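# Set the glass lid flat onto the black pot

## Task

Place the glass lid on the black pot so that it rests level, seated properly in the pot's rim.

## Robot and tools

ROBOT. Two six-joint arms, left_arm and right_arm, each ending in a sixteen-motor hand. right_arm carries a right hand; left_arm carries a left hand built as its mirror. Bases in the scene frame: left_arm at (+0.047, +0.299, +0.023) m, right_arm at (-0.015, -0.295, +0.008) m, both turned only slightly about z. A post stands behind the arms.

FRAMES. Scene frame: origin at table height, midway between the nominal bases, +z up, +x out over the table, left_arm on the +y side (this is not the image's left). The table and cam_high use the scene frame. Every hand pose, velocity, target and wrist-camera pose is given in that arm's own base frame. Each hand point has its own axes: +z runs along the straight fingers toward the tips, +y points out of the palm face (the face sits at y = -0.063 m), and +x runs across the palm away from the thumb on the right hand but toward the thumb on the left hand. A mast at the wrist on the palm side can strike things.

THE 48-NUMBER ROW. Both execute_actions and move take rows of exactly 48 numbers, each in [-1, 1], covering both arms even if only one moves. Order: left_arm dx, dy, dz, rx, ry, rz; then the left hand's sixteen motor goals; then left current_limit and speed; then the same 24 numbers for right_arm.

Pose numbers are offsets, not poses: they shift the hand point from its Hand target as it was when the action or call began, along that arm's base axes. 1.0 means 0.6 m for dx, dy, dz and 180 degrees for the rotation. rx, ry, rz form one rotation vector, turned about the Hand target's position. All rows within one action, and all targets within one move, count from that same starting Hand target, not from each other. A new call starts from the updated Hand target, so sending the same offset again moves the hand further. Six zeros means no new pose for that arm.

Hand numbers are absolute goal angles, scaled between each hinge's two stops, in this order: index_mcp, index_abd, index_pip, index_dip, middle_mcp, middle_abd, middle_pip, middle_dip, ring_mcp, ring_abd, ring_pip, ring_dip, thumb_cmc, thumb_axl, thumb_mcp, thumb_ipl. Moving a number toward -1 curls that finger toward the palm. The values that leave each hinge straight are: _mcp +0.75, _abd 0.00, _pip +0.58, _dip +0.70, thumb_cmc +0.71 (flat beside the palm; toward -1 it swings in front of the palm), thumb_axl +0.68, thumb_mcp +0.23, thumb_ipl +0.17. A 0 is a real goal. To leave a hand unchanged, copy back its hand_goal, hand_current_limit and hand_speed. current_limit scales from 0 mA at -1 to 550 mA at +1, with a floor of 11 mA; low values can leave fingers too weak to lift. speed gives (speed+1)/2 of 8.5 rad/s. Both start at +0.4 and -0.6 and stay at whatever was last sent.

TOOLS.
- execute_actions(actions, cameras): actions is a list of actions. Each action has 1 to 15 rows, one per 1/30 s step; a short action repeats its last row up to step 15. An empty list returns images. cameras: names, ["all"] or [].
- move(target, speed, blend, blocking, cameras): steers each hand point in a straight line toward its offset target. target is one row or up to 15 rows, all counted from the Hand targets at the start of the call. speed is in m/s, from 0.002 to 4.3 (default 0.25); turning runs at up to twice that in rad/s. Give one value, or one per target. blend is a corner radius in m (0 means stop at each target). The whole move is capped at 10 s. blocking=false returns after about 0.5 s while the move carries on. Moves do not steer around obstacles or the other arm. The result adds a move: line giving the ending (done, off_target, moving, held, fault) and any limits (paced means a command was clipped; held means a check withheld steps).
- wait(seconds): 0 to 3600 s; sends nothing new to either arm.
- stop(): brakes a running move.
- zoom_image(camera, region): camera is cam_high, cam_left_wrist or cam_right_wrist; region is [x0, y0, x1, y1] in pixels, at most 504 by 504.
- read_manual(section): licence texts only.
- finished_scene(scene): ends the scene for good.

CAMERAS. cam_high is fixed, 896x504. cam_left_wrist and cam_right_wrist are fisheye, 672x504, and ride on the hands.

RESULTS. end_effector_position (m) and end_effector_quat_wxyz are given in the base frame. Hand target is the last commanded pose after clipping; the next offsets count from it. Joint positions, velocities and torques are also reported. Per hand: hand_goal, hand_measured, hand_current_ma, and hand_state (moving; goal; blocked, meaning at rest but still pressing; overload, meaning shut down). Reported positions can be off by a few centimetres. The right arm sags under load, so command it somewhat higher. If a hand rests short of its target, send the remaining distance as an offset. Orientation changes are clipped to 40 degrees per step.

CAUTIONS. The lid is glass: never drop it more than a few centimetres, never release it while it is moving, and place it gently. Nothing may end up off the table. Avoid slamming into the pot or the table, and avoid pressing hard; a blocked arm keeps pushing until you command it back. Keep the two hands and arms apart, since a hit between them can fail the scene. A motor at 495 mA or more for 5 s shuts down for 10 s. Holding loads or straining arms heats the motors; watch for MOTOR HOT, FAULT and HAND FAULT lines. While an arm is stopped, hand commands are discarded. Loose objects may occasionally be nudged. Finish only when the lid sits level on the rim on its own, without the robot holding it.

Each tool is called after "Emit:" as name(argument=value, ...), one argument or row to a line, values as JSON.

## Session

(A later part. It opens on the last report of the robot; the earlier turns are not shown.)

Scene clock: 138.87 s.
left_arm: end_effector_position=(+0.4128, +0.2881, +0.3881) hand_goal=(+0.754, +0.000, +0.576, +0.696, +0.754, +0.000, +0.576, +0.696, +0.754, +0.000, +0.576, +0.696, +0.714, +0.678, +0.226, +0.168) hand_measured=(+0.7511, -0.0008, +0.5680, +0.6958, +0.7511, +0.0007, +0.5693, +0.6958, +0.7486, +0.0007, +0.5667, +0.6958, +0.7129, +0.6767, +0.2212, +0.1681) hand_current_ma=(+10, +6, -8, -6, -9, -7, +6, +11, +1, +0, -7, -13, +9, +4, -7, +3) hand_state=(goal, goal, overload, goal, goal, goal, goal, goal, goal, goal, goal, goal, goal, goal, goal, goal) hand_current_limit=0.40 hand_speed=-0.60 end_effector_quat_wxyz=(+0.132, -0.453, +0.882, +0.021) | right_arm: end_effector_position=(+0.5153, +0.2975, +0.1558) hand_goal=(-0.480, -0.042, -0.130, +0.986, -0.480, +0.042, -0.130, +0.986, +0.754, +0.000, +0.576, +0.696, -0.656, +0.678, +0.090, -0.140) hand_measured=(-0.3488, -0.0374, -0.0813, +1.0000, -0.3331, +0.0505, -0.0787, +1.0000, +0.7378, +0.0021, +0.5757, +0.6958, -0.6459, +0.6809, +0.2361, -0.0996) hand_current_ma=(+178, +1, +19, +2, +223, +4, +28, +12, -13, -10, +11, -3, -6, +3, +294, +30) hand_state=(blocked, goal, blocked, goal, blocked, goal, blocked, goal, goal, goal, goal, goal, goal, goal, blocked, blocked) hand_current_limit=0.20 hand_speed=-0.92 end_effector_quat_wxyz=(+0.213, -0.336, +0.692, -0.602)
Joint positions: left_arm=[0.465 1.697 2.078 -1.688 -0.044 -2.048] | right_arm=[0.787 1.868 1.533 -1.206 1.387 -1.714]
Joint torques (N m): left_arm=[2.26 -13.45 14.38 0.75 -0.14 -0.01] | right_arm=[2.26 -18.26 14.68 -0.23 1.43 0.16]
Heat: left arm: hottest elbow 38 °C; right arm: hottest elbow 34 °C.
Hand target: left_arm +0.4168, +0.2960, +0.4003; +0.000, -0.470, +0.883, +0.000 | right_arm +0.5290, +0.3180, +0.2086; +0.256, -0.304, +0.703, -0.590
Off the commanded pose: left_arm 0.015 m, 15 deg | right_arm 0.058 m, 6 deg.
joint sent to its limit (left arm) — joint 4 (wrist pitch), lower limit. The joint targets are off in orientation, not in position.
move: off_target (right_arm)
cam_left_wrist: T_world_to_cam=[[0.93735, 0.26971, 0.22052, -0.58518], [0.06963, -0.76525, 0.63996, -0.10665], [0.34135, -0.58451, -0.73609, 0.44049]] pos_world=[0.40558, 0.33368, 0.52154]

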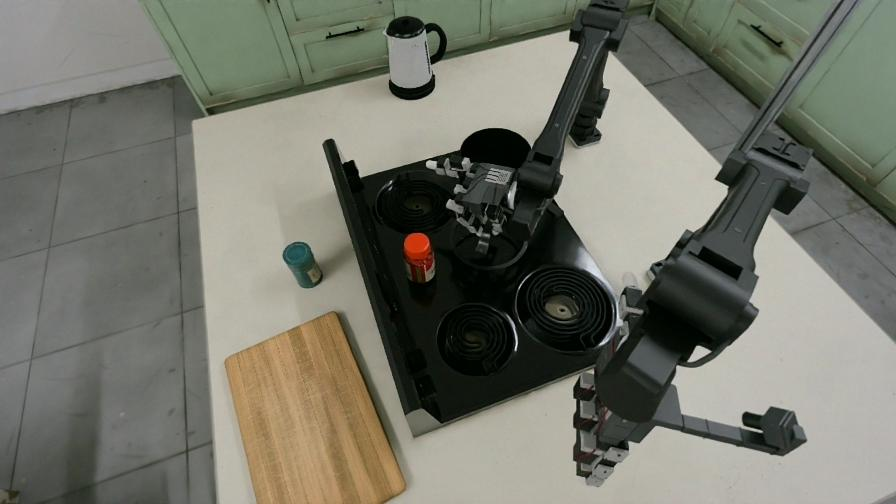

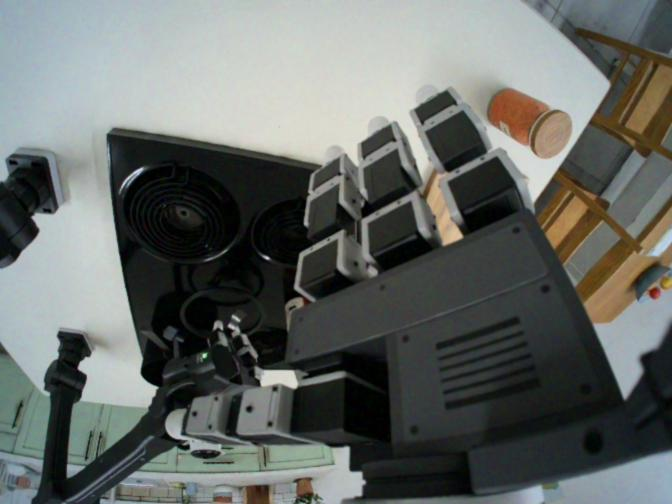

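Emit:
move(
  target=[
    [0,0,0,0,0,0, 0.754, 0, 0.576, 0.696, 0.754, 0, 0.576, 0.696, 0.754, 0, 0.576, 0.696, 0.714, 0.678, 0.226, 0.168, 0.4, -0.6, 0,0,0.2167, 0.0163,-0.0161,-0.004, -0.48, -0.042, -0.13, 0.986, -0.48, 0.042, -0.13, 0.986, 0.754, 0, 0.576, 0.696, -0.657, 0.678, 0.09, -0.14, 0.2, -0.92],
  ],
  speed=0.08,
  cameras=["cam_high","cam_left_wrist"],
)

Emit:
zoom_image(
  camera="cam_high",
  region=[420, 100, 560, 240],
)

Emit:
zoom_image(
  camera="cam_left_wrist",
  region=[130, 250, 300, 420],
)

Scene clock: 145.83 s.
left_arm: end_effector_position=(+0.4128, +0.2881, +0.3881) hand_goal=(+0.754, +0.000, +0.576, +0.696, +0.754, +0.000, +0.576, +0.696, +0.754, +0.000, +0.576, +0.696, +0.714, +0.678, +0.226, +0.168) hand_measured=(+0.7523, -0.0008, +0.5680, +0.6958, +0.7498, +0.0007, +0.5693, +0.6958, +0.7486, +0.0007, +0.5680, +0.6958, +0.7129, +0.6767, +0.2212, +0.1672) hand_current_ma=(+4, -1, -9, +5, -7, -2, +4, +7, +0, -1, -4, -11, +6, -2, -13, +5) hand_state=(goal, goal, overload, goal, goal, goal, goal, goal, goal, goal, goal, goal, goal, goal, goal, goal) hand_current_limit=0.40 hand_speed=-0.60 end_effector_quat_wxyz=(+0.132, -0.453, +0.882, +0.021) | right_arm: end_effector_position=(+0.5222, +0.3043, +0.2907) hand_goal=(-0.480, -0.042, -0.130, +0.986, -0.480, +0.042, -0.130, +0.986, +0.754, +0.000, +0.576, +0.696, -0.656, +0.678, +0.090, -0.140) hand_measured=(-0.3488, -0.0374, -0.0813, +1.0000, -0.3331, +0.0505, -0.0787, +1.0000, +0.7390, +0.0021, +0.5770, +0.6971, -0.6459, +0.6809, +0.2361, -0.1006) hand_current_ma=(+175, -6, +31, +11, +222, +6, +24, +11, -22, -9, +14, +7, -9, +19, +289, +22) hand_state=(blocked, goal, blocked, goal, blocked, goal, blocked, goal, goal, goal, goal, goal, goal, goal, blocked, blocked) hand_current_limit=0.20 hand_speed=-0.92 end_effector_quat_wxyz=(+0.237, -0.310, +0.704, -0.593)
Joint positions: left_arm=[0.465 1.697 2.078 -1.688 -0.044 -2.048] | right_arm=[0.787 1.811 1.807 -1.523 1.386 -1.651]
Joint torques (N m): left_arm=[2.02 -13.45 14.42 0.73 -0.14 -0.01] | right_arm=[2.26 -16.73 15.66 -0.1 1.52 0.23]
Heat: left arm: hottest elbow 38 °C; right arm: hottest elbow 35 °C.
Hand target: left_arm +0.4168, +0.2960, +0.4003; +0.000, -0.470, +0.883, +0.000 | right_arm +0.5291, +0.3181, +0.3385; +0.278, -0.278, +0.713, -0.581
Off the commanded pose: left_arm 0.015 m, 15 deg | right_arm 0.050 m, 6 deg.
joint sent to its limit (left arm) — joint 4 (wrist pitch), lower limit. The joint targets are off in orientation, not in position.
move: off_target (right_arm)
cam_left_wrist: T_world_to_cam=[[0.93735, 0.26971, 0.22052, -0.58518], [0.06963, -0.76525, 0.63996, -0.10665], [0.34135, -0.58451, -0.73609, 0.44049]] pos_world=[0.40558, 0.33368, 0.52154]

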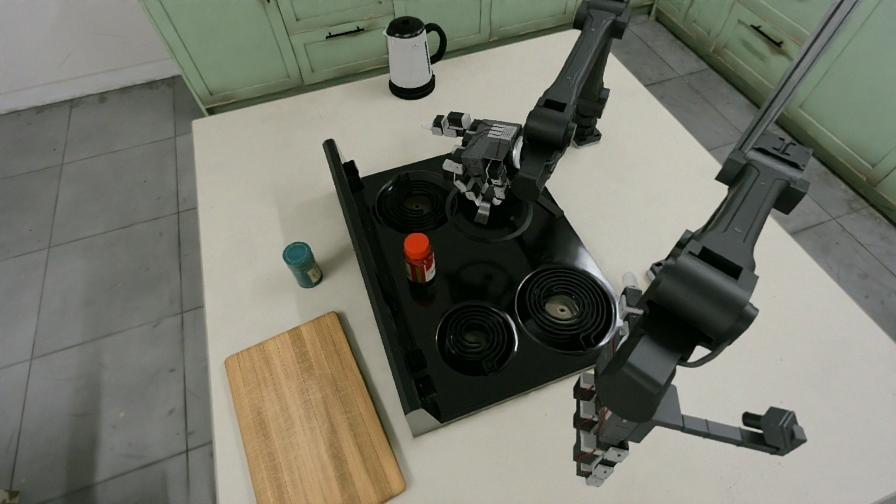

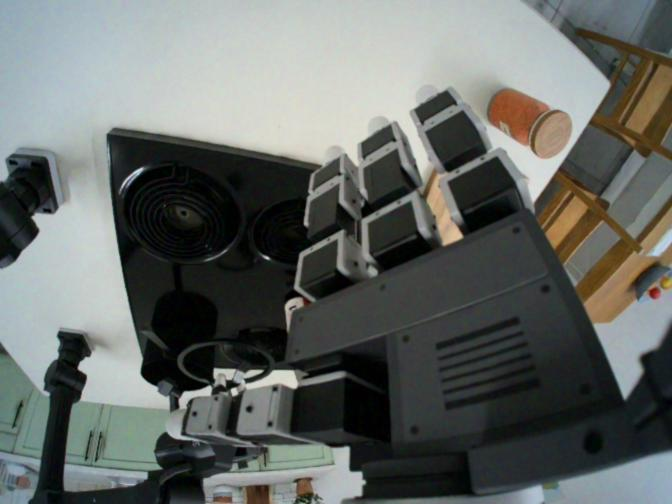

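Scaled by 3.600.

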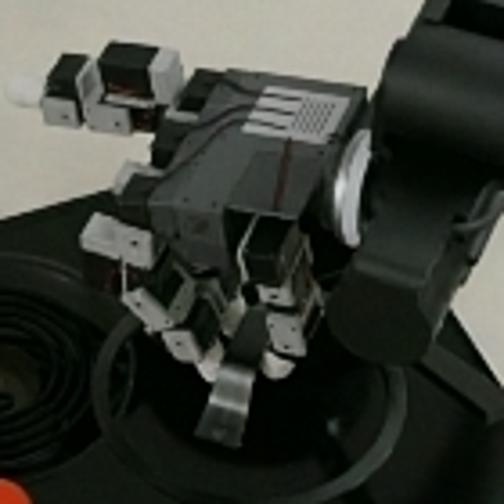

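Scaled by 2.965 from the camera's image (finer frame: 960x720).

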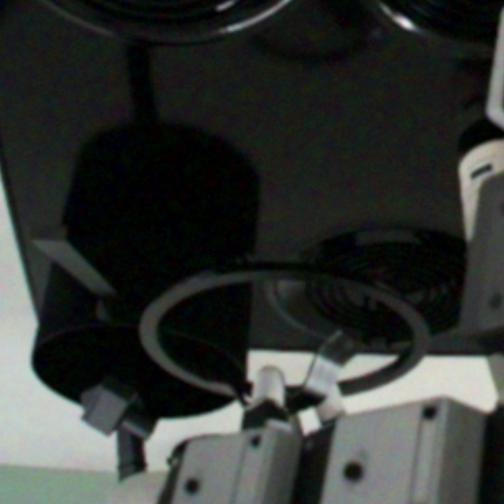

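Emit:
move(
  target=[
    [0,0,0,0,0,0, 0.754, 0, 0.576, 0.696, 0.754, 0, 0.576, 0.696, 0.754, 0, 0.576, 0.696, 0.714, 0.678, 0.226, 0.168, 0.4, -0.6, -0.27,-0.4735,0, 0,0,-0.0833, -0.48, -0.042, -0.13, 0.986, -0.48, 0.042, -0.13, 0.986, 0.754, 0, 0.576, 0.696, -0.657, 0.678, 0.09, -0.14, 0.2, -0.92],
  ],
  speed=0.1,
  cameras=["cam_high","cam_left_wrist"],
)

Emit:
zoom_image(
  camera="cam_high",
  region=[420, 70, 560, 210],
)

Emit:
zoom_image(
  camera="cam_left_wrist",
  region=[90, 280, 260, 450],
)

Scene clock: 153.10 s.
left_arm: end_effector_position=(+0.4128, +0.2881, +0.3881) hand_goal=(+0.754, +0.000, +0.576, +0.696, +0.754, +0.000, +0.576, +0.696, +0.754, +0.000, +0.576, +0.696, +0.714, +0.678, +0.226, +0.168) hand_measured=(+0.7511, -0.0008, +0.5680, +0.6958, +0.7511, -0.0008, +0.5680, +0.6958, +0.7486, +0.0007, +0.5667, +0.6958, +0.7129, +0.6777, +0.2212, +0.1681) hand_current_ma=(+12, +8, -14, -9, -10, -9, -5, +6, -6, -7, +0, -20, -1, -8, -8, +8) hand_state=(goal, goal, overload, goal, goal, goal, goal, goal, goal, goal, goal, goal, goal, goal, goal, goal) hand_current_limit=0.40 hand_speed=-0.60 end_effector_quat_wxyz=(+0.132, -0.453, +0.882, +0.021) | right_arm: end_effector_position=(+0.3671, +0.0394, +0.3256) hand_goal=(-0.480, -0.042, -0.130, +0.986, -0.480, +0.042, -0.130, +0.986, +0.754, +0.000, +0.576, +0.696, -0.656, +0.678, +0.090, -0.140) hand_measured=(-0.3476, -0.0462, -0.0813, +1.0000, -0.3367, +0.0417, -0.0787, +1.0000, +0.7390, +0.0021, +0.5770, +0.6958, -0.6484, +0.6809, +0.2361, -0.0996) hand_current_ma=(+175, +3, +30, +4, +210, +1, +40, +15, -10, -13, +9, +6, -2, +5, +287, +32) hand_state=(blocked, goal, blocked, goal, blocked, goal, blocked, goal, goal, goal, goal, goal, goal, goal, blocked, blocked) hand_current_limit=0.20 hand_speed=-0.92 end_effector_quat_wxyz=(+0.184, -0.202, +0.741, -0.613)
Joint positions: left_arm=[0.465 1.697 2.078 -1.688 -0.044 -2.048] | right_arm=[0.542 1.125 1.157 -1.521 1.389 -1.628]
Joint torques (N m): left_arm=[2.08 -13.51 14.31 0.75 -0.13 0] | right_arm=[0.67 -7.59 9.63 0.87 1.47 0.11]
Heat: left arm: hottest elbow 39 °C; right arm: hottest elbow 35 °C.
Hand target: left_arm +0.4168, +0.2960, +0.4003; +0.000, -0.470, +0.883, +0.000 | right_arm +0.3670, +0.0341, +0.3386; +0.200, -0.183, +0.743, -0.612
Off the commanded pose: left_arm 0.015 m, 15 deg | right_arm 0.014 m, 3 deg.
joint sent to its limit (left arm) — joint 4 (wrist pitch), lower limit. The joint targets are off in orientation, not in position.
move: off_target (right_arm)
cam_left_wrist: T_world_to_cam=[[0.93735, 0.26971, 0.22052, -0.58518], [0.06963, -0.76525, 0.63996, -0.10665], [0.34135, -0.58451, -0.73609, 0.44049]] pos_world=[0.40558, 0.33368, 0.52154]

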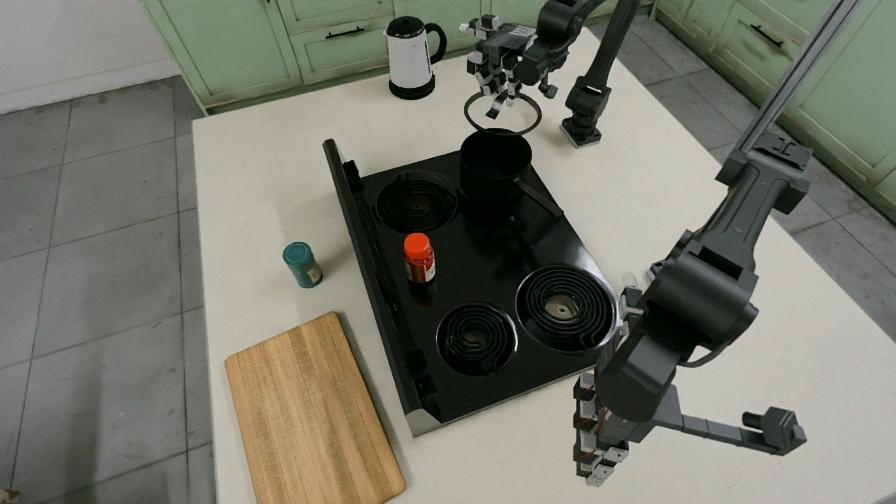

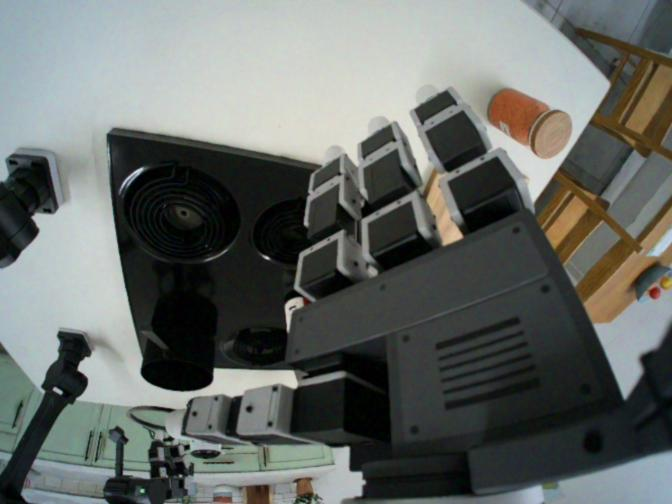

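Scaled by 3.600.

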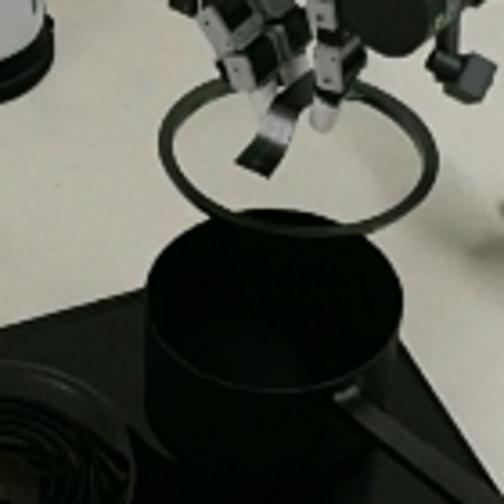

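Scaled by 2.965 from the camera's image (finer frame: 960x720).

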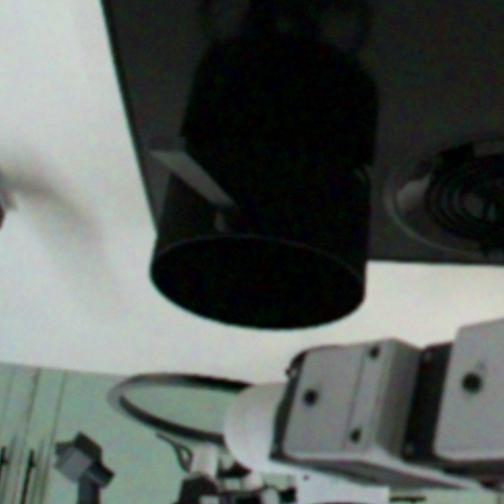

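Emit:
move(
  target=[
    [0,0,0,0,0,0, 0.754, 0, 0.576, 0.696, 0.754, 0, 0.576, 0.696, 0.754, 0, 0.576, 0.696, 0.714, 0.678, 0.226, 0.168, 0.4, -0.6, 0.0567,0.08,-0.1, -0.0098,0.0157,0.0034, -0.48, -0.042, -0.13, 0.986, -0.48, 0.042, -0.13, 0.986, 0.754, 0, 0.576, 0.696, -0.657, 0.678, 0.09, -0.14, 0.2, -0.92],
  ],
  speed=0.06,
  cameras=["cam_high","cam_left_wrist"],
)

Emit:
zoom_image(
  camera="cam_high",
  region=[440, 90, 560, 210],
)

Emit:
zoom_image(
  camera="cam_left_wrist",
  region=[120, 320, 240, 440],
)

Scene clock: 160.03 s.
left_arm: end_effector_position=(+0.4128, +0.2881, +0.3881) hand_goal=(+0.754, +0.000, +0.576, +0.696, +0.754, +0.000, +0.576, +0.696, +0.754, +0.000, +0.576, +0.696, +0.714, +0.678, +0.226, +0.168) hand_measured=(+0.7523, +0.0007, +0.5680, +0.6958, +0.7511, +0.0007, +0.5680, +0.6958, +0.7486, +0.0007, +0.5680, +0.6958, +0.7129, +0.6777, +0.2212, +0.1672) hand_current_ma=(+10, -1, -11, -4, -15, -5, -5, +2, -7, -2, -5, -12, -3, -1, -5, +4) hand_state=(goal, goal, overload, goal, goal, goal, goal, goal, goal, goal, goal, goal, goal, goal, goal, goal) hand_current_limit=0.40 hand_speed=-0.60 end_effector_quat_wxyz=(+0.132, -0.453, +0.882, +0.021) | right_arm: end_effector_position=(+0.3947, +0.0736, +0.2600) hand_goal=(-0.480, -0.042, -0.130, +0.986, -0.480, +0.042, -0.130, +0.986, +0.754, +0.000, +0.576, +0.696, -0.656, +0.678, +0.090, -0.140) hand_measured=(-0.3476, -0.0389, -0.0813, +1.0000, -0.3367, +0.0490, -0.0787, +1.0000, +0.7378, +0.0021, +0.5757, +0.6958, -0.6459, +0.6809, +0.2371, -0.0996) hand_current_ma=(+172, -13, +27, +1, +212, +5, +29, +9, -9, -1, +6, +6, -1, +3, +282, +37) hand_state=(blocked, goal, blocked, goal, blocked, goal, blocked, goal, goal, goal, goal, goal, goal, goal, blocked, blocked) hand_current_limit=0.20 hand_speed=-0.92 end_effector_quat_wxyz=(+0.160, -0.218, +0.736, -0.621)
Joint positions: left_arm=[0.465 1.697 2.078 -1.688 -0.044 -2.048] | right_arm=[0.585 1.335 1.157 -1.639 1.386 -1.356]
Joint torques (N m): left_arm=[1.9 -13.51 14.31 0.83 -0.16 -0.01] | right_arm=[2.43 -8.59 11.6 -0.55 1.4 0.24]
Heat: left arm: hottest elbow 39 °C; right arm: hottest elbow 34 °C.
Hand target: left_arm +0.4168, +0.2960, +0.4003; +0.000, -0.470, +0.883, +0.000 | right_arm +0.4011, +0.0820, +0.2785; +0.182, -0.205, +0.737, -0.617
Off the commanded pose: left_arm 0.015 m, 15 deg | right_arm 0.021 m, 3 deg.
joint sent to its limit (left arm) — joint 4 (wrist pitch), lower limit. The joint targets are off in orientation, not in position.
move: off_target (right_arm)
cam_left_wrist: T_world_to_cam=[[0.93735, 0.26971, 0.22052, -0.58518], [0.06963, -0.76525, 0.63996, -0.10665], [0.34135, -0.58451, -0.73609, 0.44049]] pos_world=[0.40558, 0.33368, 0.52154]

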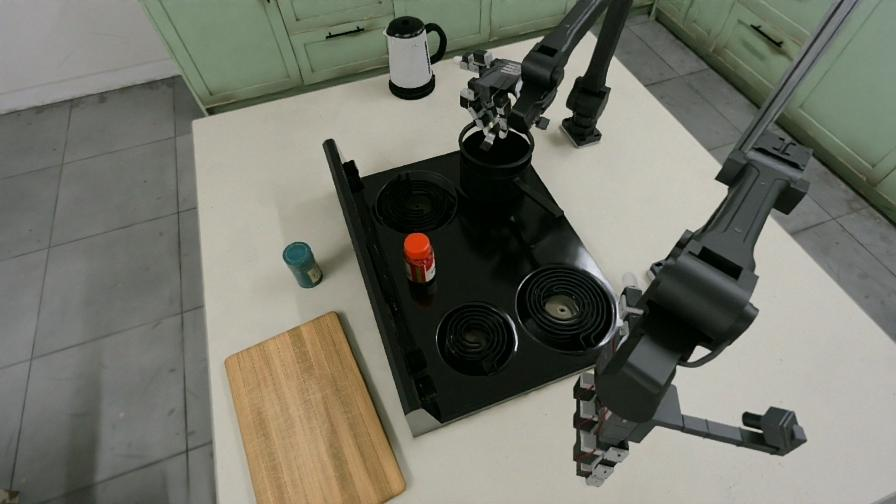

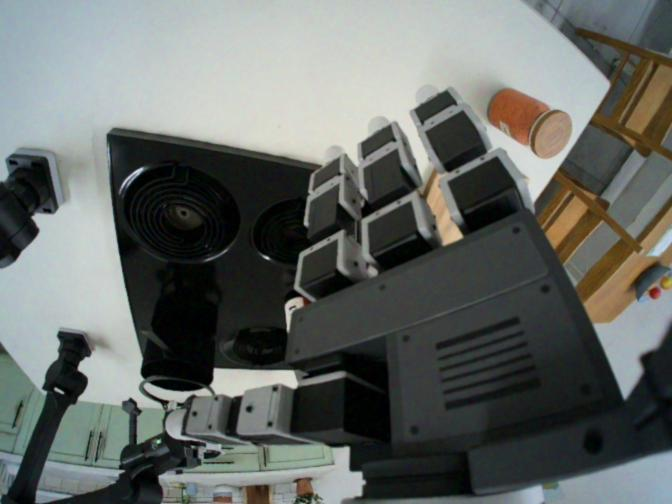

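Scaled by 4.200.

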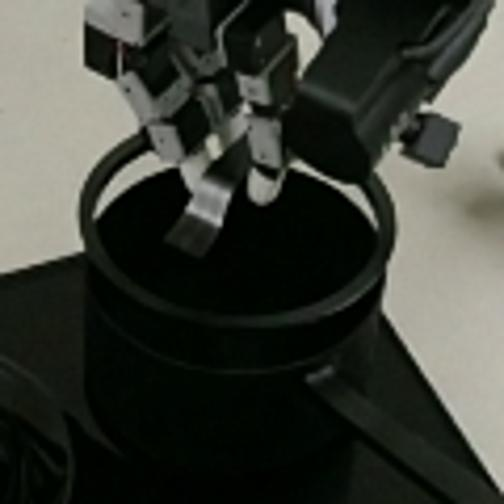

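Scaled by 4.200 from the camera's image (finer frame: 960x720).

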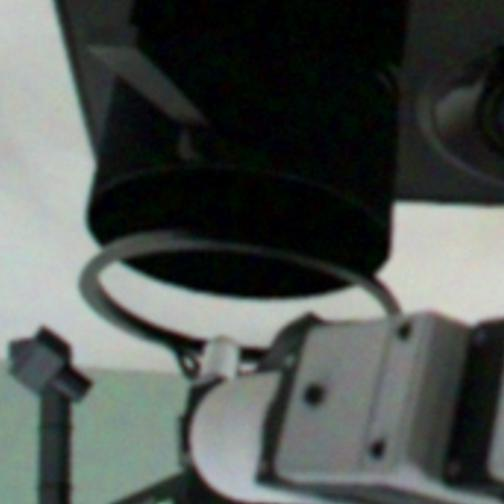

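Emit:
move(
  target=[
    [0,0,0,0,0,0, 0.754, 0, 0.576, 0.696, 0.754, 0, 0.576, 0.696, 0.754, 0, 0.576, 0.696, 0.714, 0.678, 0.226, 0.168, 0.4, -0.6, -0.001,0.009,-0.05, 0,0,0, -0.48, -0.042, -0.13, 0.986, -0.48, 0.042, -0.13, 0.986, 0.754, 0, 0.576, 0.696, -0.657, 0.678, 0.09, -0.14, 0.2, -0.92],
  ],
  speed=0.03,
  cameras=["cam_high","cam_left_wrist"],
)

Emit:
zoom_image(
  camera="cam_high",
  region=[450, 100, 550, 200],
)

Emit:
zoom_image(
  camera="cam_left_wrist",
  region=[130, 330, 230, 430],
)

Scene clock: 164.33 s.
left_arm: end_effector_position=(+0.4128, +0.2881, +0.3881) hand_goal=(+0.754, +0.000, +0.576, +0.696, +0.754, +0.000, +0.576, +0.696, +0.754, +0.000, +0.576, +0.696, +0.714, +0.678, +0.226, +0.168) hand_measured=(+0.7511, -0.0008, +0.5680, +0.6958, +0.7511, +0.0007, +0.5693, +0.6958, +0.7498, -0.0008, +0.5667, +0.6958, +0.7129, +0.6777, +0.2212, +0.1681) hand_current_ma=(+10, +5, -5, -5, -18, -7, -11, +5, +4, -6, -1, -10, +4, +0, +1, +13) hand_state=(goal, goal, overload, goal, goal, goal, goal, goal, goal, goal, goal, goal, goal, goal, goal, goal) hand_current_limit=0.40 hand_speed=-0.60 end_effector_quat_wxyz=(+0.132, -0.453, +0.882, +0.021) | right_arm: end_effector_position=(+0.3991, +0.0820, +0.2419) hand_goal=(-0.480, -0.042, -0.130, +0.986, -0.480, +0.042, -0.130, +0.986, +0.754, +0.000, +0.576, +0.696, -0.656, +0.678, +0.090, -0.140) hand_measured=(-0.3476, -0.0389, -0.0813, +1.0000, -0.3367, +0.0490, -0.0787, +1.0000, +0.7390, +0.0021, +0.5757, +0.6958, -0.6446, +0.6809, +0.2361, -0.0996) hand_current_ma=(+172, +1, +23, +7, +206, +3, +29, +18, -17, -6, +8, +10, -7, +7, +292, +37) hand_state=(blocked, goal, blocked, goal, blocked, goal, blocked, goal, goal, goal, goal, goal, goal, goal, blocked, blocked) hand_current_limit=0.20 hand_speed=-0.92 end_effector_quat_wxyz=(+0.167, -0.211, +0.738, -0.619)
Joint positions: left_arm=[0.465 1.697 2.078 -1.688 -0.044 -2.048] | right_arm=[0.598 1.372 1.14 -1.639 1.383 -1.28]
Joint torques (N m): left_arm=[1.9 -13.86 14.37 0.68 -0.13 -0.02] | right_arm=[2.49 -9.05 8.88 -0.31 1.36 0.25]
Heat: left arm: hottest elbow 39 °C; right arm: hottest elbow 34 °C.
Hand target: left_arm +0.4168, +0.2960, +0.4003; +0.000, -0.470, +0.883, +0.000 | right_arm +0.4005, +0.0875, +0.2486; +0.182, -0.205, +0.737, -0.617
Off the commanded pose: left_arm 0.015 m, 15 deg | right_arm 0.009 m, 2 deg.
joint sent to its limit (left arm) — joint 4 (wrist pitch), lower limit. The joint targets are off in orientation, not in position.
move: done
cam_left_wrist: T_world_to_cam=[[0.93735, 0.26971, 0.22052, -0.58518], [0.06963, -0.76525, 0.63996, -0.10665], [0.34135, -0.58451, -0.73609, 0.44049]] pos_world=[0.40558, 0.33368, 0.52154]

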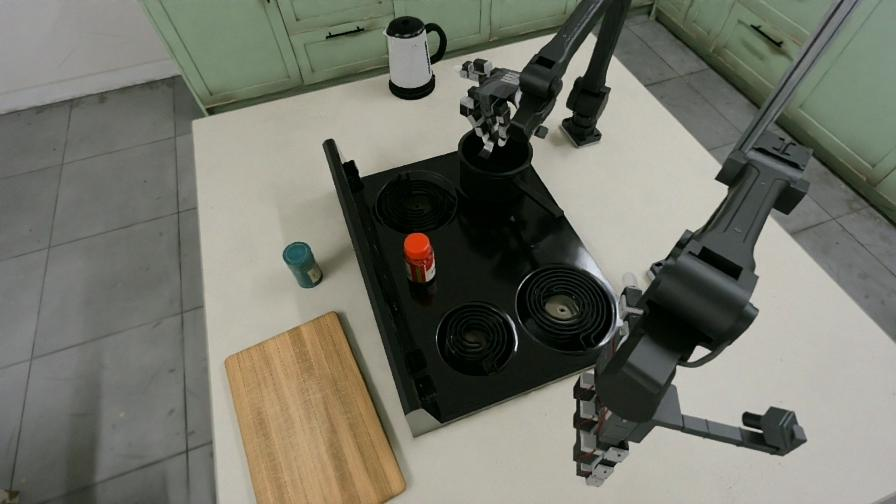

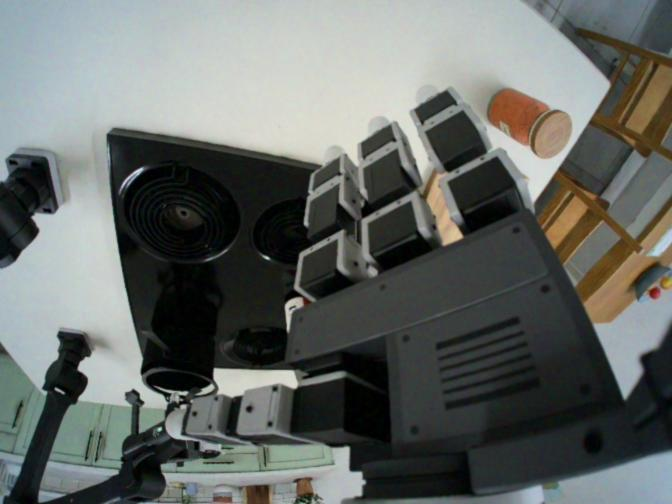

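Scaled by 5.040.

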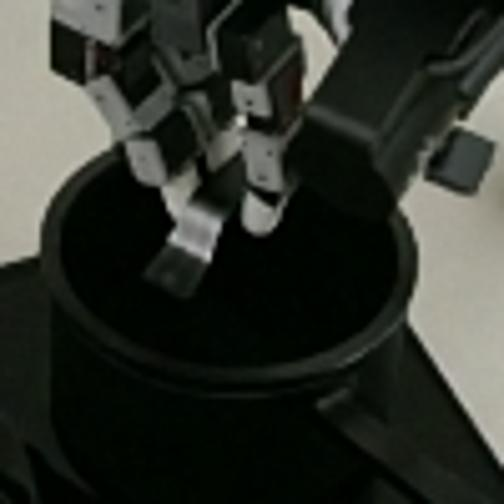

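Scaled by 5.040 from the camera's image (finer frame: 960x720).

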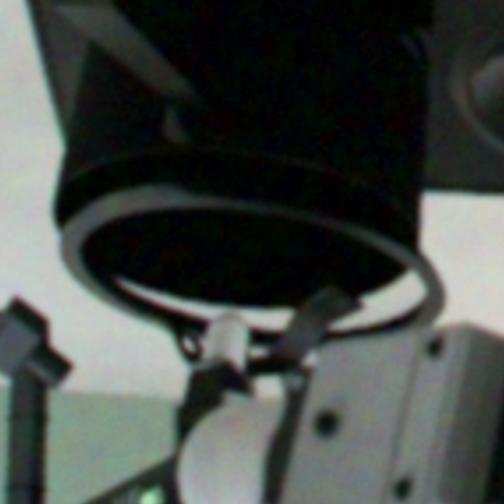

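Emit:
zoom_image(
  camera="cam_high",
  region=[454, 120, 500, 184],
)

Emit:
zoom_image(
  camera="cam_high",
  region=[494, 120, 540, 184],
)

Emit:
zoom_image(
  camera="cam_left_wrist",
  region=[136, 350, 226, 404],
)

Scaled by 7.875.

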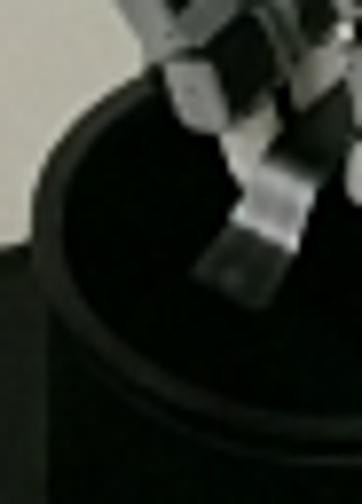

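Scaled by 7.875.

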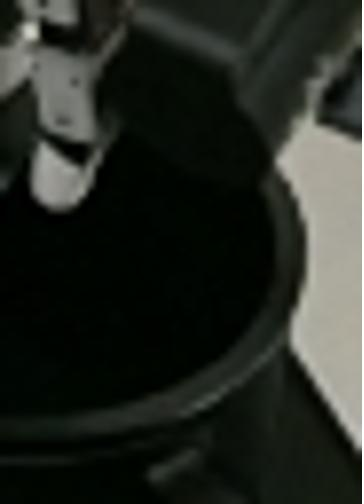

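Scaled by 5.600 from the camera's image (finer frame: 960x720).

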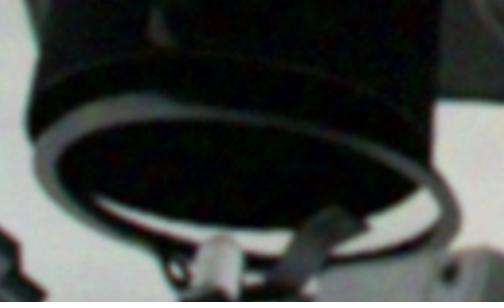

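Emit:
move(
  target=[
    [0,0,0,0,0,0, 0.754, 0, 0.576, 0.696, 0.754, 0, 0.576, 0.696, 0.754, 0, 0.576, 0.696, 0.714, 0.678, 0.226, 0.168, 0.4, -0.6, 0.0,0.0067,0.005, -0.0297,0.0172,0.0057, -0.48, -0.042, -0.13, 0.986, -0.48, 0.042, -0.13, 0.986, 0.754, 0, 0.576, 0.696, -0.657, 0.678, 0.09, -0.14, 0.2, -0.92],
  ],
  speed=0.05,
  cameras=["cam_high","cam_left_wrist"],
)

Emit:
zoom_image(
  camera="cam_high",
  region=[454, 120, 500, 184],
)

Emit:
zoom_image(
  camera="cam_high",
  region=[494, 120, 540, 184],
)

Emit:
zoom_image(
  camera="cam_left_wrist",
  region=[136, 350, 226, 404],
)

Scene clock: 170.97 s.
left_arm: end_effector_position=(+0.4128, +0.2881, +0.3881) hand_goal=(+0.754, +0.000, +0.576, +0.696, +0.754, +0.000, +0.576, +0.696, +0.754, +0.000, +0.576, +0.696, +0.714, +0.678, +0.226, +0.168) hand_measured=(+0.7523, -0.0008, +0.5680, +0.6958, +0.7511, -0.0008, +0.5693, +0.6958, +0.7486, +0.0007, +0.5680, +0.6958, +0.7129, +0.6777, +0.2212, +0.1681) hand_current_ma=(+7, -1, +1, -3, -20, -7, +5, +5, -4, -5, -5, -7, +4, -7, -13, +13) hand_state=(goal, goal, overload, goal, goal, goal, goal, goal, goal, goal, goal, goal, goal, goal, goal, goal) hand_current_limit=0.40 hand_speed=-0.60 end_effector_quat_wxyz=(+0.132, -0.453, +0.882, +0.021) | right_arm: end_effector_position=(+0.3974, +0.0848, +0.2375) hand_goal=(-0.480, -0.042, -0.130, +0.986, -0.480, +0.042, -0.130, +0.986, +0.754, +0.000, +0.576, +0.696, -0.656, +0.678, +0.090, -0.140) hand_measured=(-0.3476, -0.0374, -0.0813, +0.9990, -0.3355, +0.0490, -0.0787, +1.0000, +0.7390, +0.0021, +0.5770, +0.6958, -0.6459, +0.6809, +0.2361, -0.0996) hand_current_ma=(+180, -10, +27, +8, +201, +7, +19, +14, -13, -17, +11, -9, -4, +20, +294, +28) hand_state=(blocked, goal, blocked, goal, blocked, goal, blocked, goal, goal, goal, goal, goal, goal, goal, blocked, blocked) hand_current_limit=0.20 hand_speed=-0.92 end_effector_quat_wxyz=(+0.152, -0.243, +0.716, -0.636)
Joint positions: left_arm=[0.465 1.697 2.078 -1.688 -0.044 -2.048] | right_arm=[0.616 1.398 1.14 -1.667 1.416 -1.305]
Joint torques (N m): left_arm=[1.79 -13.51 14.3 0.57 -0.15 0] | right_arm=[2.43 -9.11 10.41 -0.83 1.6 0.03]
Heat: left arm: hottest elbow 39 °C; right arm: hottest elbow 34 °C.
Hand target: left_arm +0.4168, +0.2960, +0.4003; +0.000, -0.470, +0.883, +0.000 | right_arm +0.4006, +0.0915, +0.2516; +0.158, -0.236, +0.711, -0.644
Off the commanded pose: left_arm 0.015 m, 15 deg | right_arm 0.016 m, 1 deg.
joint sent to its limit (left arm) — joint 4 (wrist pitch), lower limit. The joint targets are off in orientation, not in position.
joint sent to its limit (right arm) — joint 4 (wrist pitch), lower limit. The joint targets still meet the commanded pose.
move: off_target (right_arm)
cam_left_wrist: T_world_to_cam=[[0.93735, 0.26971, 0.22052, -0.58518], [0.06963, -0.76525, 0.63996, -0.10665], [0.34135, -0.58451, -0.73609, 0.44049]] pos_world=[0.40558, 0.33368, 0.52154]

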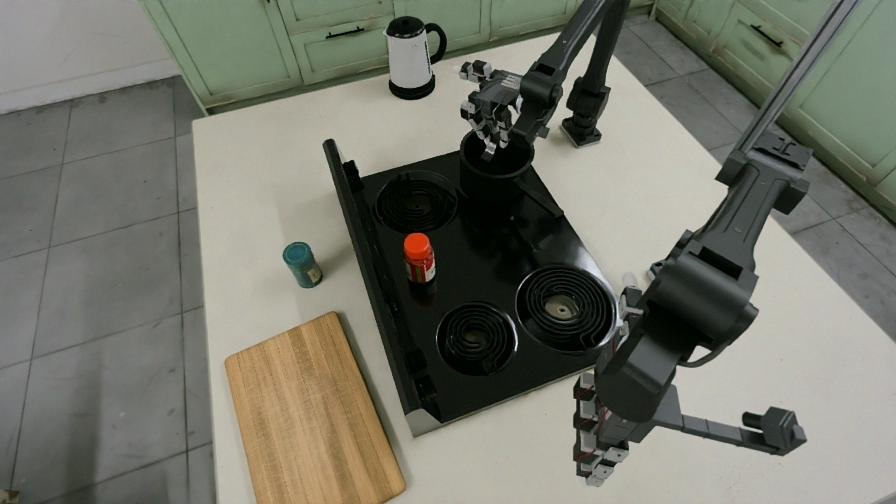

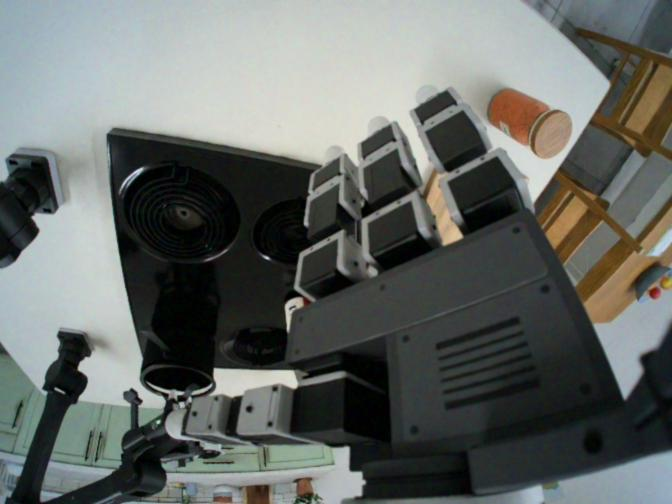

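Scaled by 7.875.

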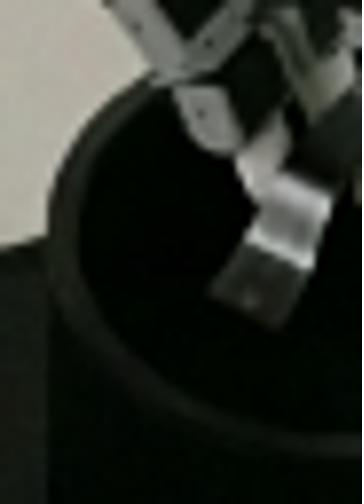

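Scaled by 7.875.

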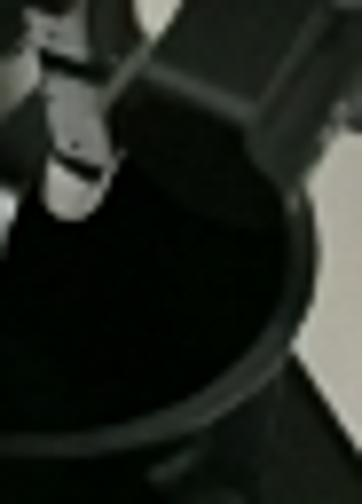

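Scaled by 5.600 from the camera's image (finer frame: 960x720).

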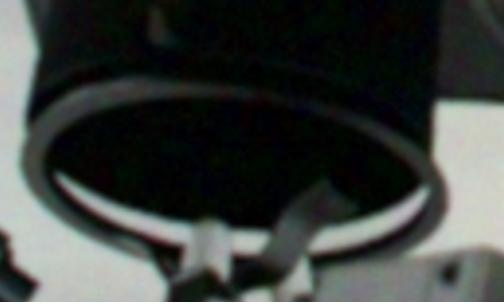

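Emit:
move(
  target=[
    [0,0,0,0,0,0, 0.754, 0, 0.576, 0.696, 0.754, 0, 0.576, 0.696, 0.754, 0, 0.576, 0.696, 0.714, 0.678, 0.226, 0.168, 0.4, -0.6, 0.0025,-0.0017,-0.0167, -0.0103,0.0046,0.0019, -0.48, -0.042, -0.13, 0.986, -0.48, 0.042, -0.13, 0.986, 0.754, 0, 0.576, 0.696, -0.657, 0.678, 0.09, -0.14, 0.2, -0.92],
  ],
  speed=0.03,
  cameras=["cam_high","cam_left_wrist"],
)

Emit:
zoom_image(
  camera="cam_high",
  region=[454, 120, 500, 184],
)

Emit:
zoom_image(
  camera="cam_high",
  region=[494, 120, 540, 184],
)

Emit:
zoom_image(
  camera="cam_left_wrist",
  region=[136, 350, 226, 404],
)

Scene clock: 175.43 s.
left_arm: end_effector_position=(+0.4128, +0.2881, +0.3881) hand_goal=(+0.754, +0.000, +0.576, +0.696, +0.754, +0.000, +0.576, +0.696, +0.754, +0.000, +0.576, +0.696, +0.714, +0.678, +0.226, +0.168) hand_measured=(+0.7511, -0.0008, +0.5680, +0.6958, +0.7511, +0.0007, +0.5693, +0.6958, +0.7486, -0.0008, +0.5680, +0.6958, +0.7129, +0.6777, +0.2212, +0.1681) hand_current_ma=(-1, +13, -2, +4, -6, -6, -10, +4, +0, -4, -3, -8, +0, +7, +4, +5) hand_state=(goal, goal, overload, goal, goal, goal, goal, goal, goal, goal, goal, goal, goal, goal, goal, goal) hand_current_limit=0.40 hand_speed=-0.60 end_effector_quat_wxyz=(+0.132, -0.453, +0.882, +0.021) | right_arm: end_effector_position=(+0.4013, +0.0853, +0.2319) hand_goal=(-0.480, -0.042, -0.130, +0.986, -0.480, +0.042, -0.130, +0.986, +0.754, +0.000, +0.576, +0.696, -0.656, +0.678, +0.090, -0.140) hand_measured=(-0.3476, -0.0374, -0.0813, +1.0000, -0.3355, +0.0490, -0.0787, +0.9990, +0.7390, +0.0021, +0.5770, +0.6958, -0.6446, +0.6809, +0.2361, -0.0996) hand_current_ma=(+175, -1, +28, -5, +216, +6, +24, +5, -3, -8, +15, +0, -10, +4, +292, +33) hand_state=(blocked, goal, blocked, goal, blocked, goal, blocked, goal, goal, goal, goal, goal, goal, goal, blocked, blocked) hand_current_limit=0.20 hand_speed=-0.92 end_effector_quat_wxyz=(+0.147, -0.251, +0.707, -0.644)
Joint positions: left_arm=[0.465 1.697 2.078 -1.688 -0.044 -2.048] | right_arm=[0.616 1.422 1.14 -1.667 1.435 -1.306]
Joint torques (N m): left_arm=[1.67 -13.51 14.31 0.73 -0.12 -0.02] | right_arm=[2.49 -9.23 9.29 -0.84 1.59 0.07]
Heat: left arm: hottest elbow 39 °C; right arm: hottest elbow 34 °C.
Hand target: left_arm +0.4168, +0.2960, +0.4003; +0.000, -0.470, +0.883, +0.000 | right_arm +0.4020, +0.0905, +0.2416; +0.150, -0.246, +0.701, -0.653
Off the commanded pose: left_arm 0.015 m, 15 deg | right_arm 0.011 m, 1 deg.
joint sent to its limit (left arm) — joint 4 (wrist pitch), lower limit. The joint targets are off in orientation, not in position.
joint sent to its limit (right arm) — joint 4 (wrist pitch), lower limit. The joint targets still meet the commanded pose.
move: off_target (right_arm)
cam_left_wrist: T_world_to_cam=[[0.93735, 0.26971, 0.22052, -0.58518], [0.06963, -0.76525, 0.63996, -0.10665], [0.34135, -0.58451, -0.73609, 0.44049]] pos_world=[0.40558, 0.33368, 0.52154]

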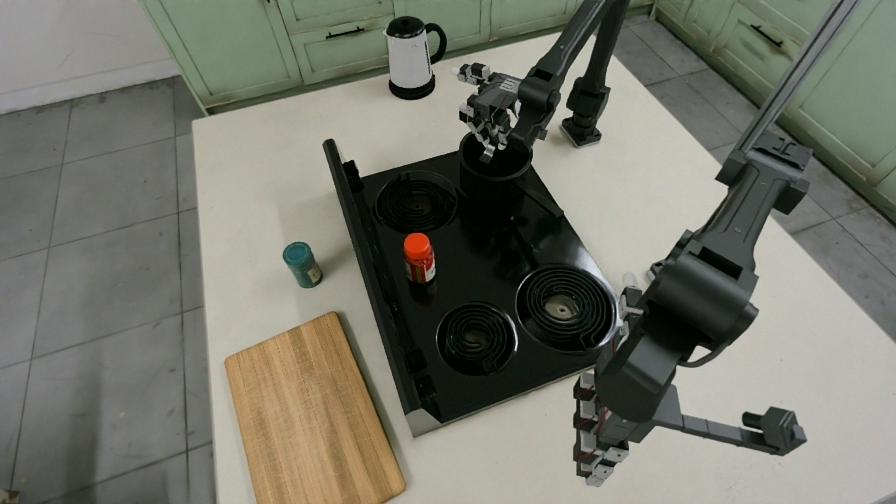

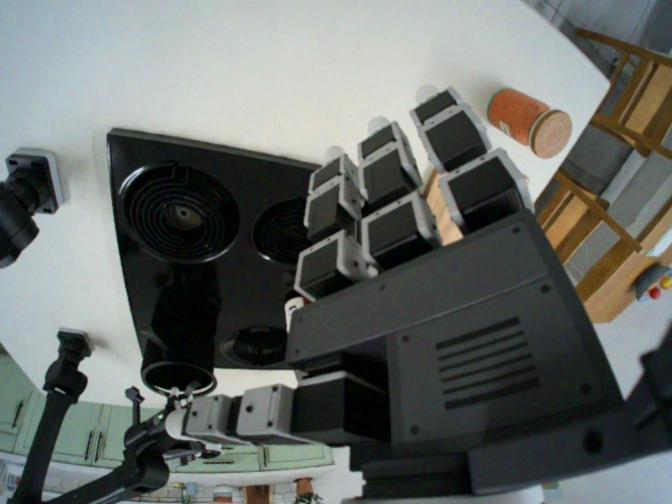

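Scaled by 7.875.

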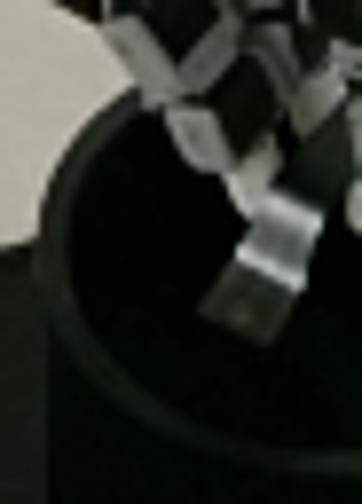

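Scaled by 7.875.

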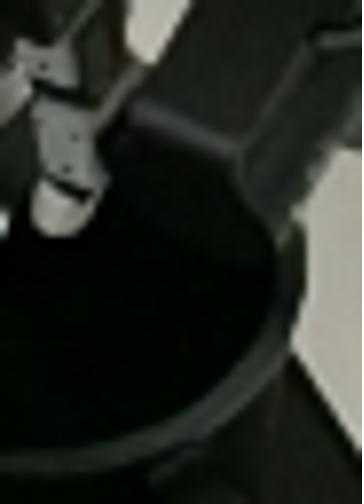

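Scaled by 5.600 from the camera's image (finer frame: 960x720).

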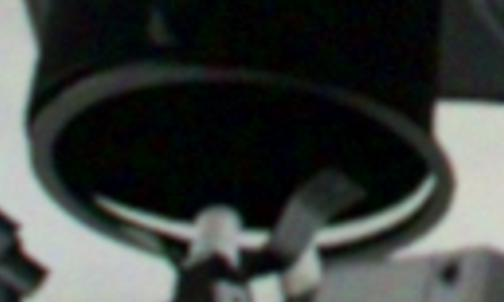

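Emit:
move(
  target=[
    [0,0,0,0,0,0, 0.754, 0, 0.576, 0.696, 0.754, 0, 0.576, 0.696, 0.754, 0, 0.576, 0.696, 0.714, 0.678, 0.226, 0.168, 0.4, -0.6, -0.006,-0.005,-0.01, 0,0,0, -0.48, -0.042, -0.13, 0.986, -0.48, 0.042, -0.13, 0.986, 0.754, 0, 0.576, 0.696, -0.657, 0.678, 0.09, -0.14, 0.2, -0.92],
  ],
  speed=0.02,
  cameras=["cam_high","cam_left_wrist"],
)

Emit:
zoom_image(
  camera="cam_high",
  region=[454, 120, 500, 184],
)

Emit:
zoom_image(
  camera="cam_high",
  region=[494, 120, 540, 184],
)

Emit:
zoom_image(
  camera="cam_left_wrist",
  region=[136, 350, 226, 404],
)

Scene clock: 179.00 s.
left_arm: end_effector_position=(+0.4128, +0.2881, +0.3881) hand_goal=(+0.754, +0.000, +0.576, +0.696, +0.754, +0.000, +0.576, +0.696, +0.754, +0.000, +0.576, +0.696, +0.714, +0.678, +0.226, +0.168) hand_measured=(+0.7511, +0.0007, +0.5680, +0.6958, +0.7511, +0.0007, +0.5693, +0.6958, +0.7486, -0.0008, +0.5667, +0.6958, +0.7129, +0.6777, +0.2212, +0.1681) hand_current_ma=(+8, -1, -15, -11, -16, -1, -1, +4, +5, -3, +1, -5, +14, -5, -2, +4) hand_state=(goal, goal, overload, goal, goal, goal, goal, goal, goal, goal, goal, goal, goal, goal, goal, goal) hand_current_limit=0.40 hand_speed=-0.60 end_effector_quat_wxyz=(+0.132, -0.453, +0.882, +0.021) | right_arm: end_effector_position=(+0.3991, +0.0836, +0.2281) hand_goal=(-0.480, -0.042, -0.130, +0.986, -0.480, +0.042, -0.130, +0.986, +0.754, +0.000, +0.576, +0.696, -0.656, +0.678, +0.090, -0.140) hand_measured=(-0.3488, -0.0374, -0.0813, +1.0000, -0.3367, +0.0490, -0.0787, +1.0000, +0.7390, +0.0021, +0.5770, +0.6958, -0.6446, +0.6809, +0.2361, -0.0996) hand_current_ma=(+177, -7, +34, +1, +215, +0, +21, +5, -9, -15, +11, +6, -11, -1, +284, +35) hand_state=(blocked, goal, blocked, goal, blocked, goal, blocked, goal, goal, goal, goal, goal, goal, goal, blocked, blocked) hand_current_limit=0.20 hand_speed=-0.92 end_effector_quat_wxyz=(+0.145, -0.252, +0.706, -0.646)
Joint positions: left_arm=[0.465 1.697 2.078 -1.688 -0.044 -2.048] | right_arm=[0.616 1.422 1.128 -1.667 1.436 -1.299]
Joint torques (N m): left_arm=[2.02 -13.86 14.32 0.68 -0.14 0.01] | right_arm=[2.43 -9.47 8.49 -0.87 1.57 0.16]
Heat: left arm: hottest elbow 39 °C; right arm: hottest elbow 33 °C.
Hand target: left_arm +0.4168, +0.2960, +0.4003; +0.000, -0.470, +0.883, +0.000 | right_arm +0.3984, +0.0874, +0.2355; +0.150, -0.246, +0.701, -0.653
Off the commanded pose: left_arm 0.015 m, 15 deg | right_arm 0.008 m, 1 deg.
joint sent to its limit (left arm) — joint 4 (wrist pitch), lower limit. The joint targets are off in orientation, not in position.
joint sent to its limit (right arm) — joint 4 (wrist pitch), lower limit. The joint targets still meet the commanded pose.
move: done
cam_left_wrist: T_world_to_cam=[[0.93735, 0.26971, 0.22052, -0.58518], [0.06963, -0.76525, 0.63996, -0.10665], [0.34135, -0.58451, -0.73609, 0.44049]] pos_world=[0.40558, 0.33368, 0.52154]

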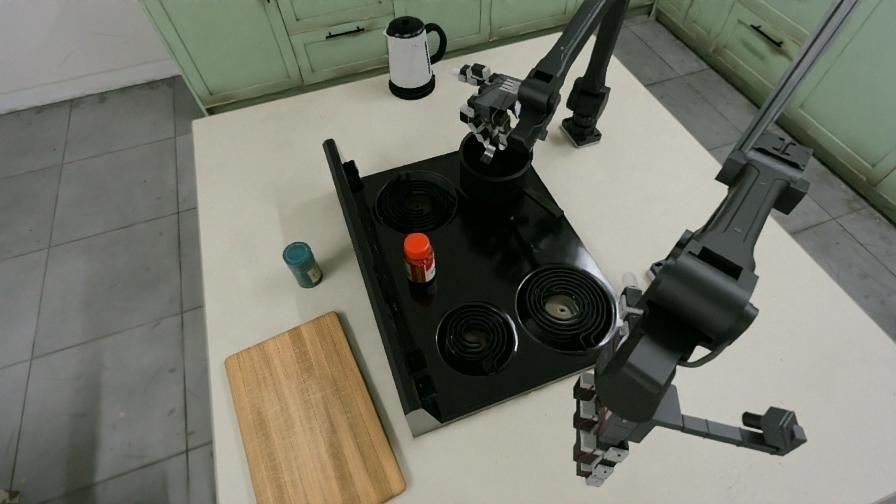

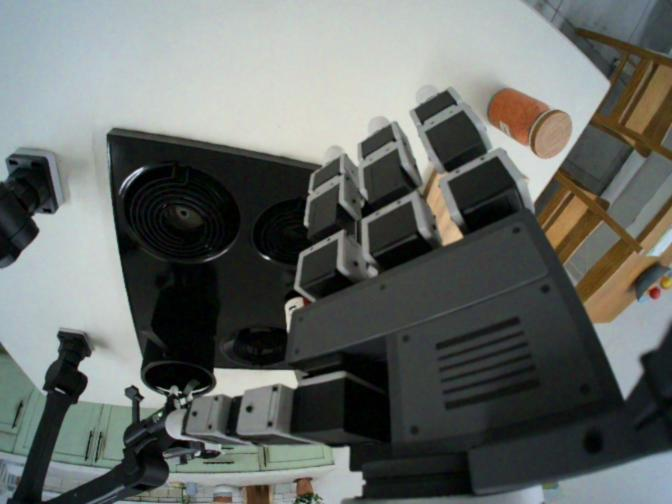

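Scaled by 7.875.

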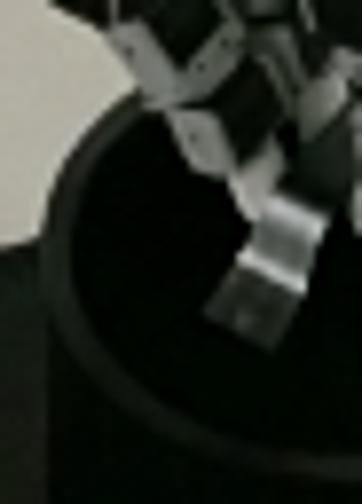

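Scaled by 7.875.

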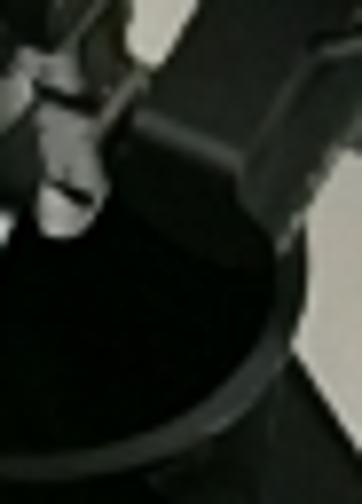

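Scaled by 5.600 from the camera's image (finer frame: 960x720).

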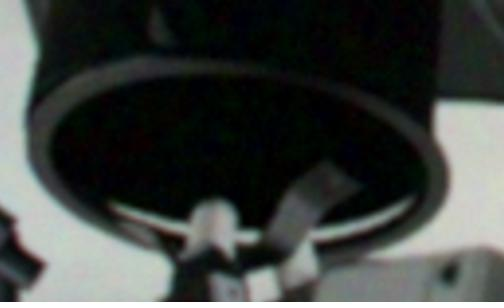

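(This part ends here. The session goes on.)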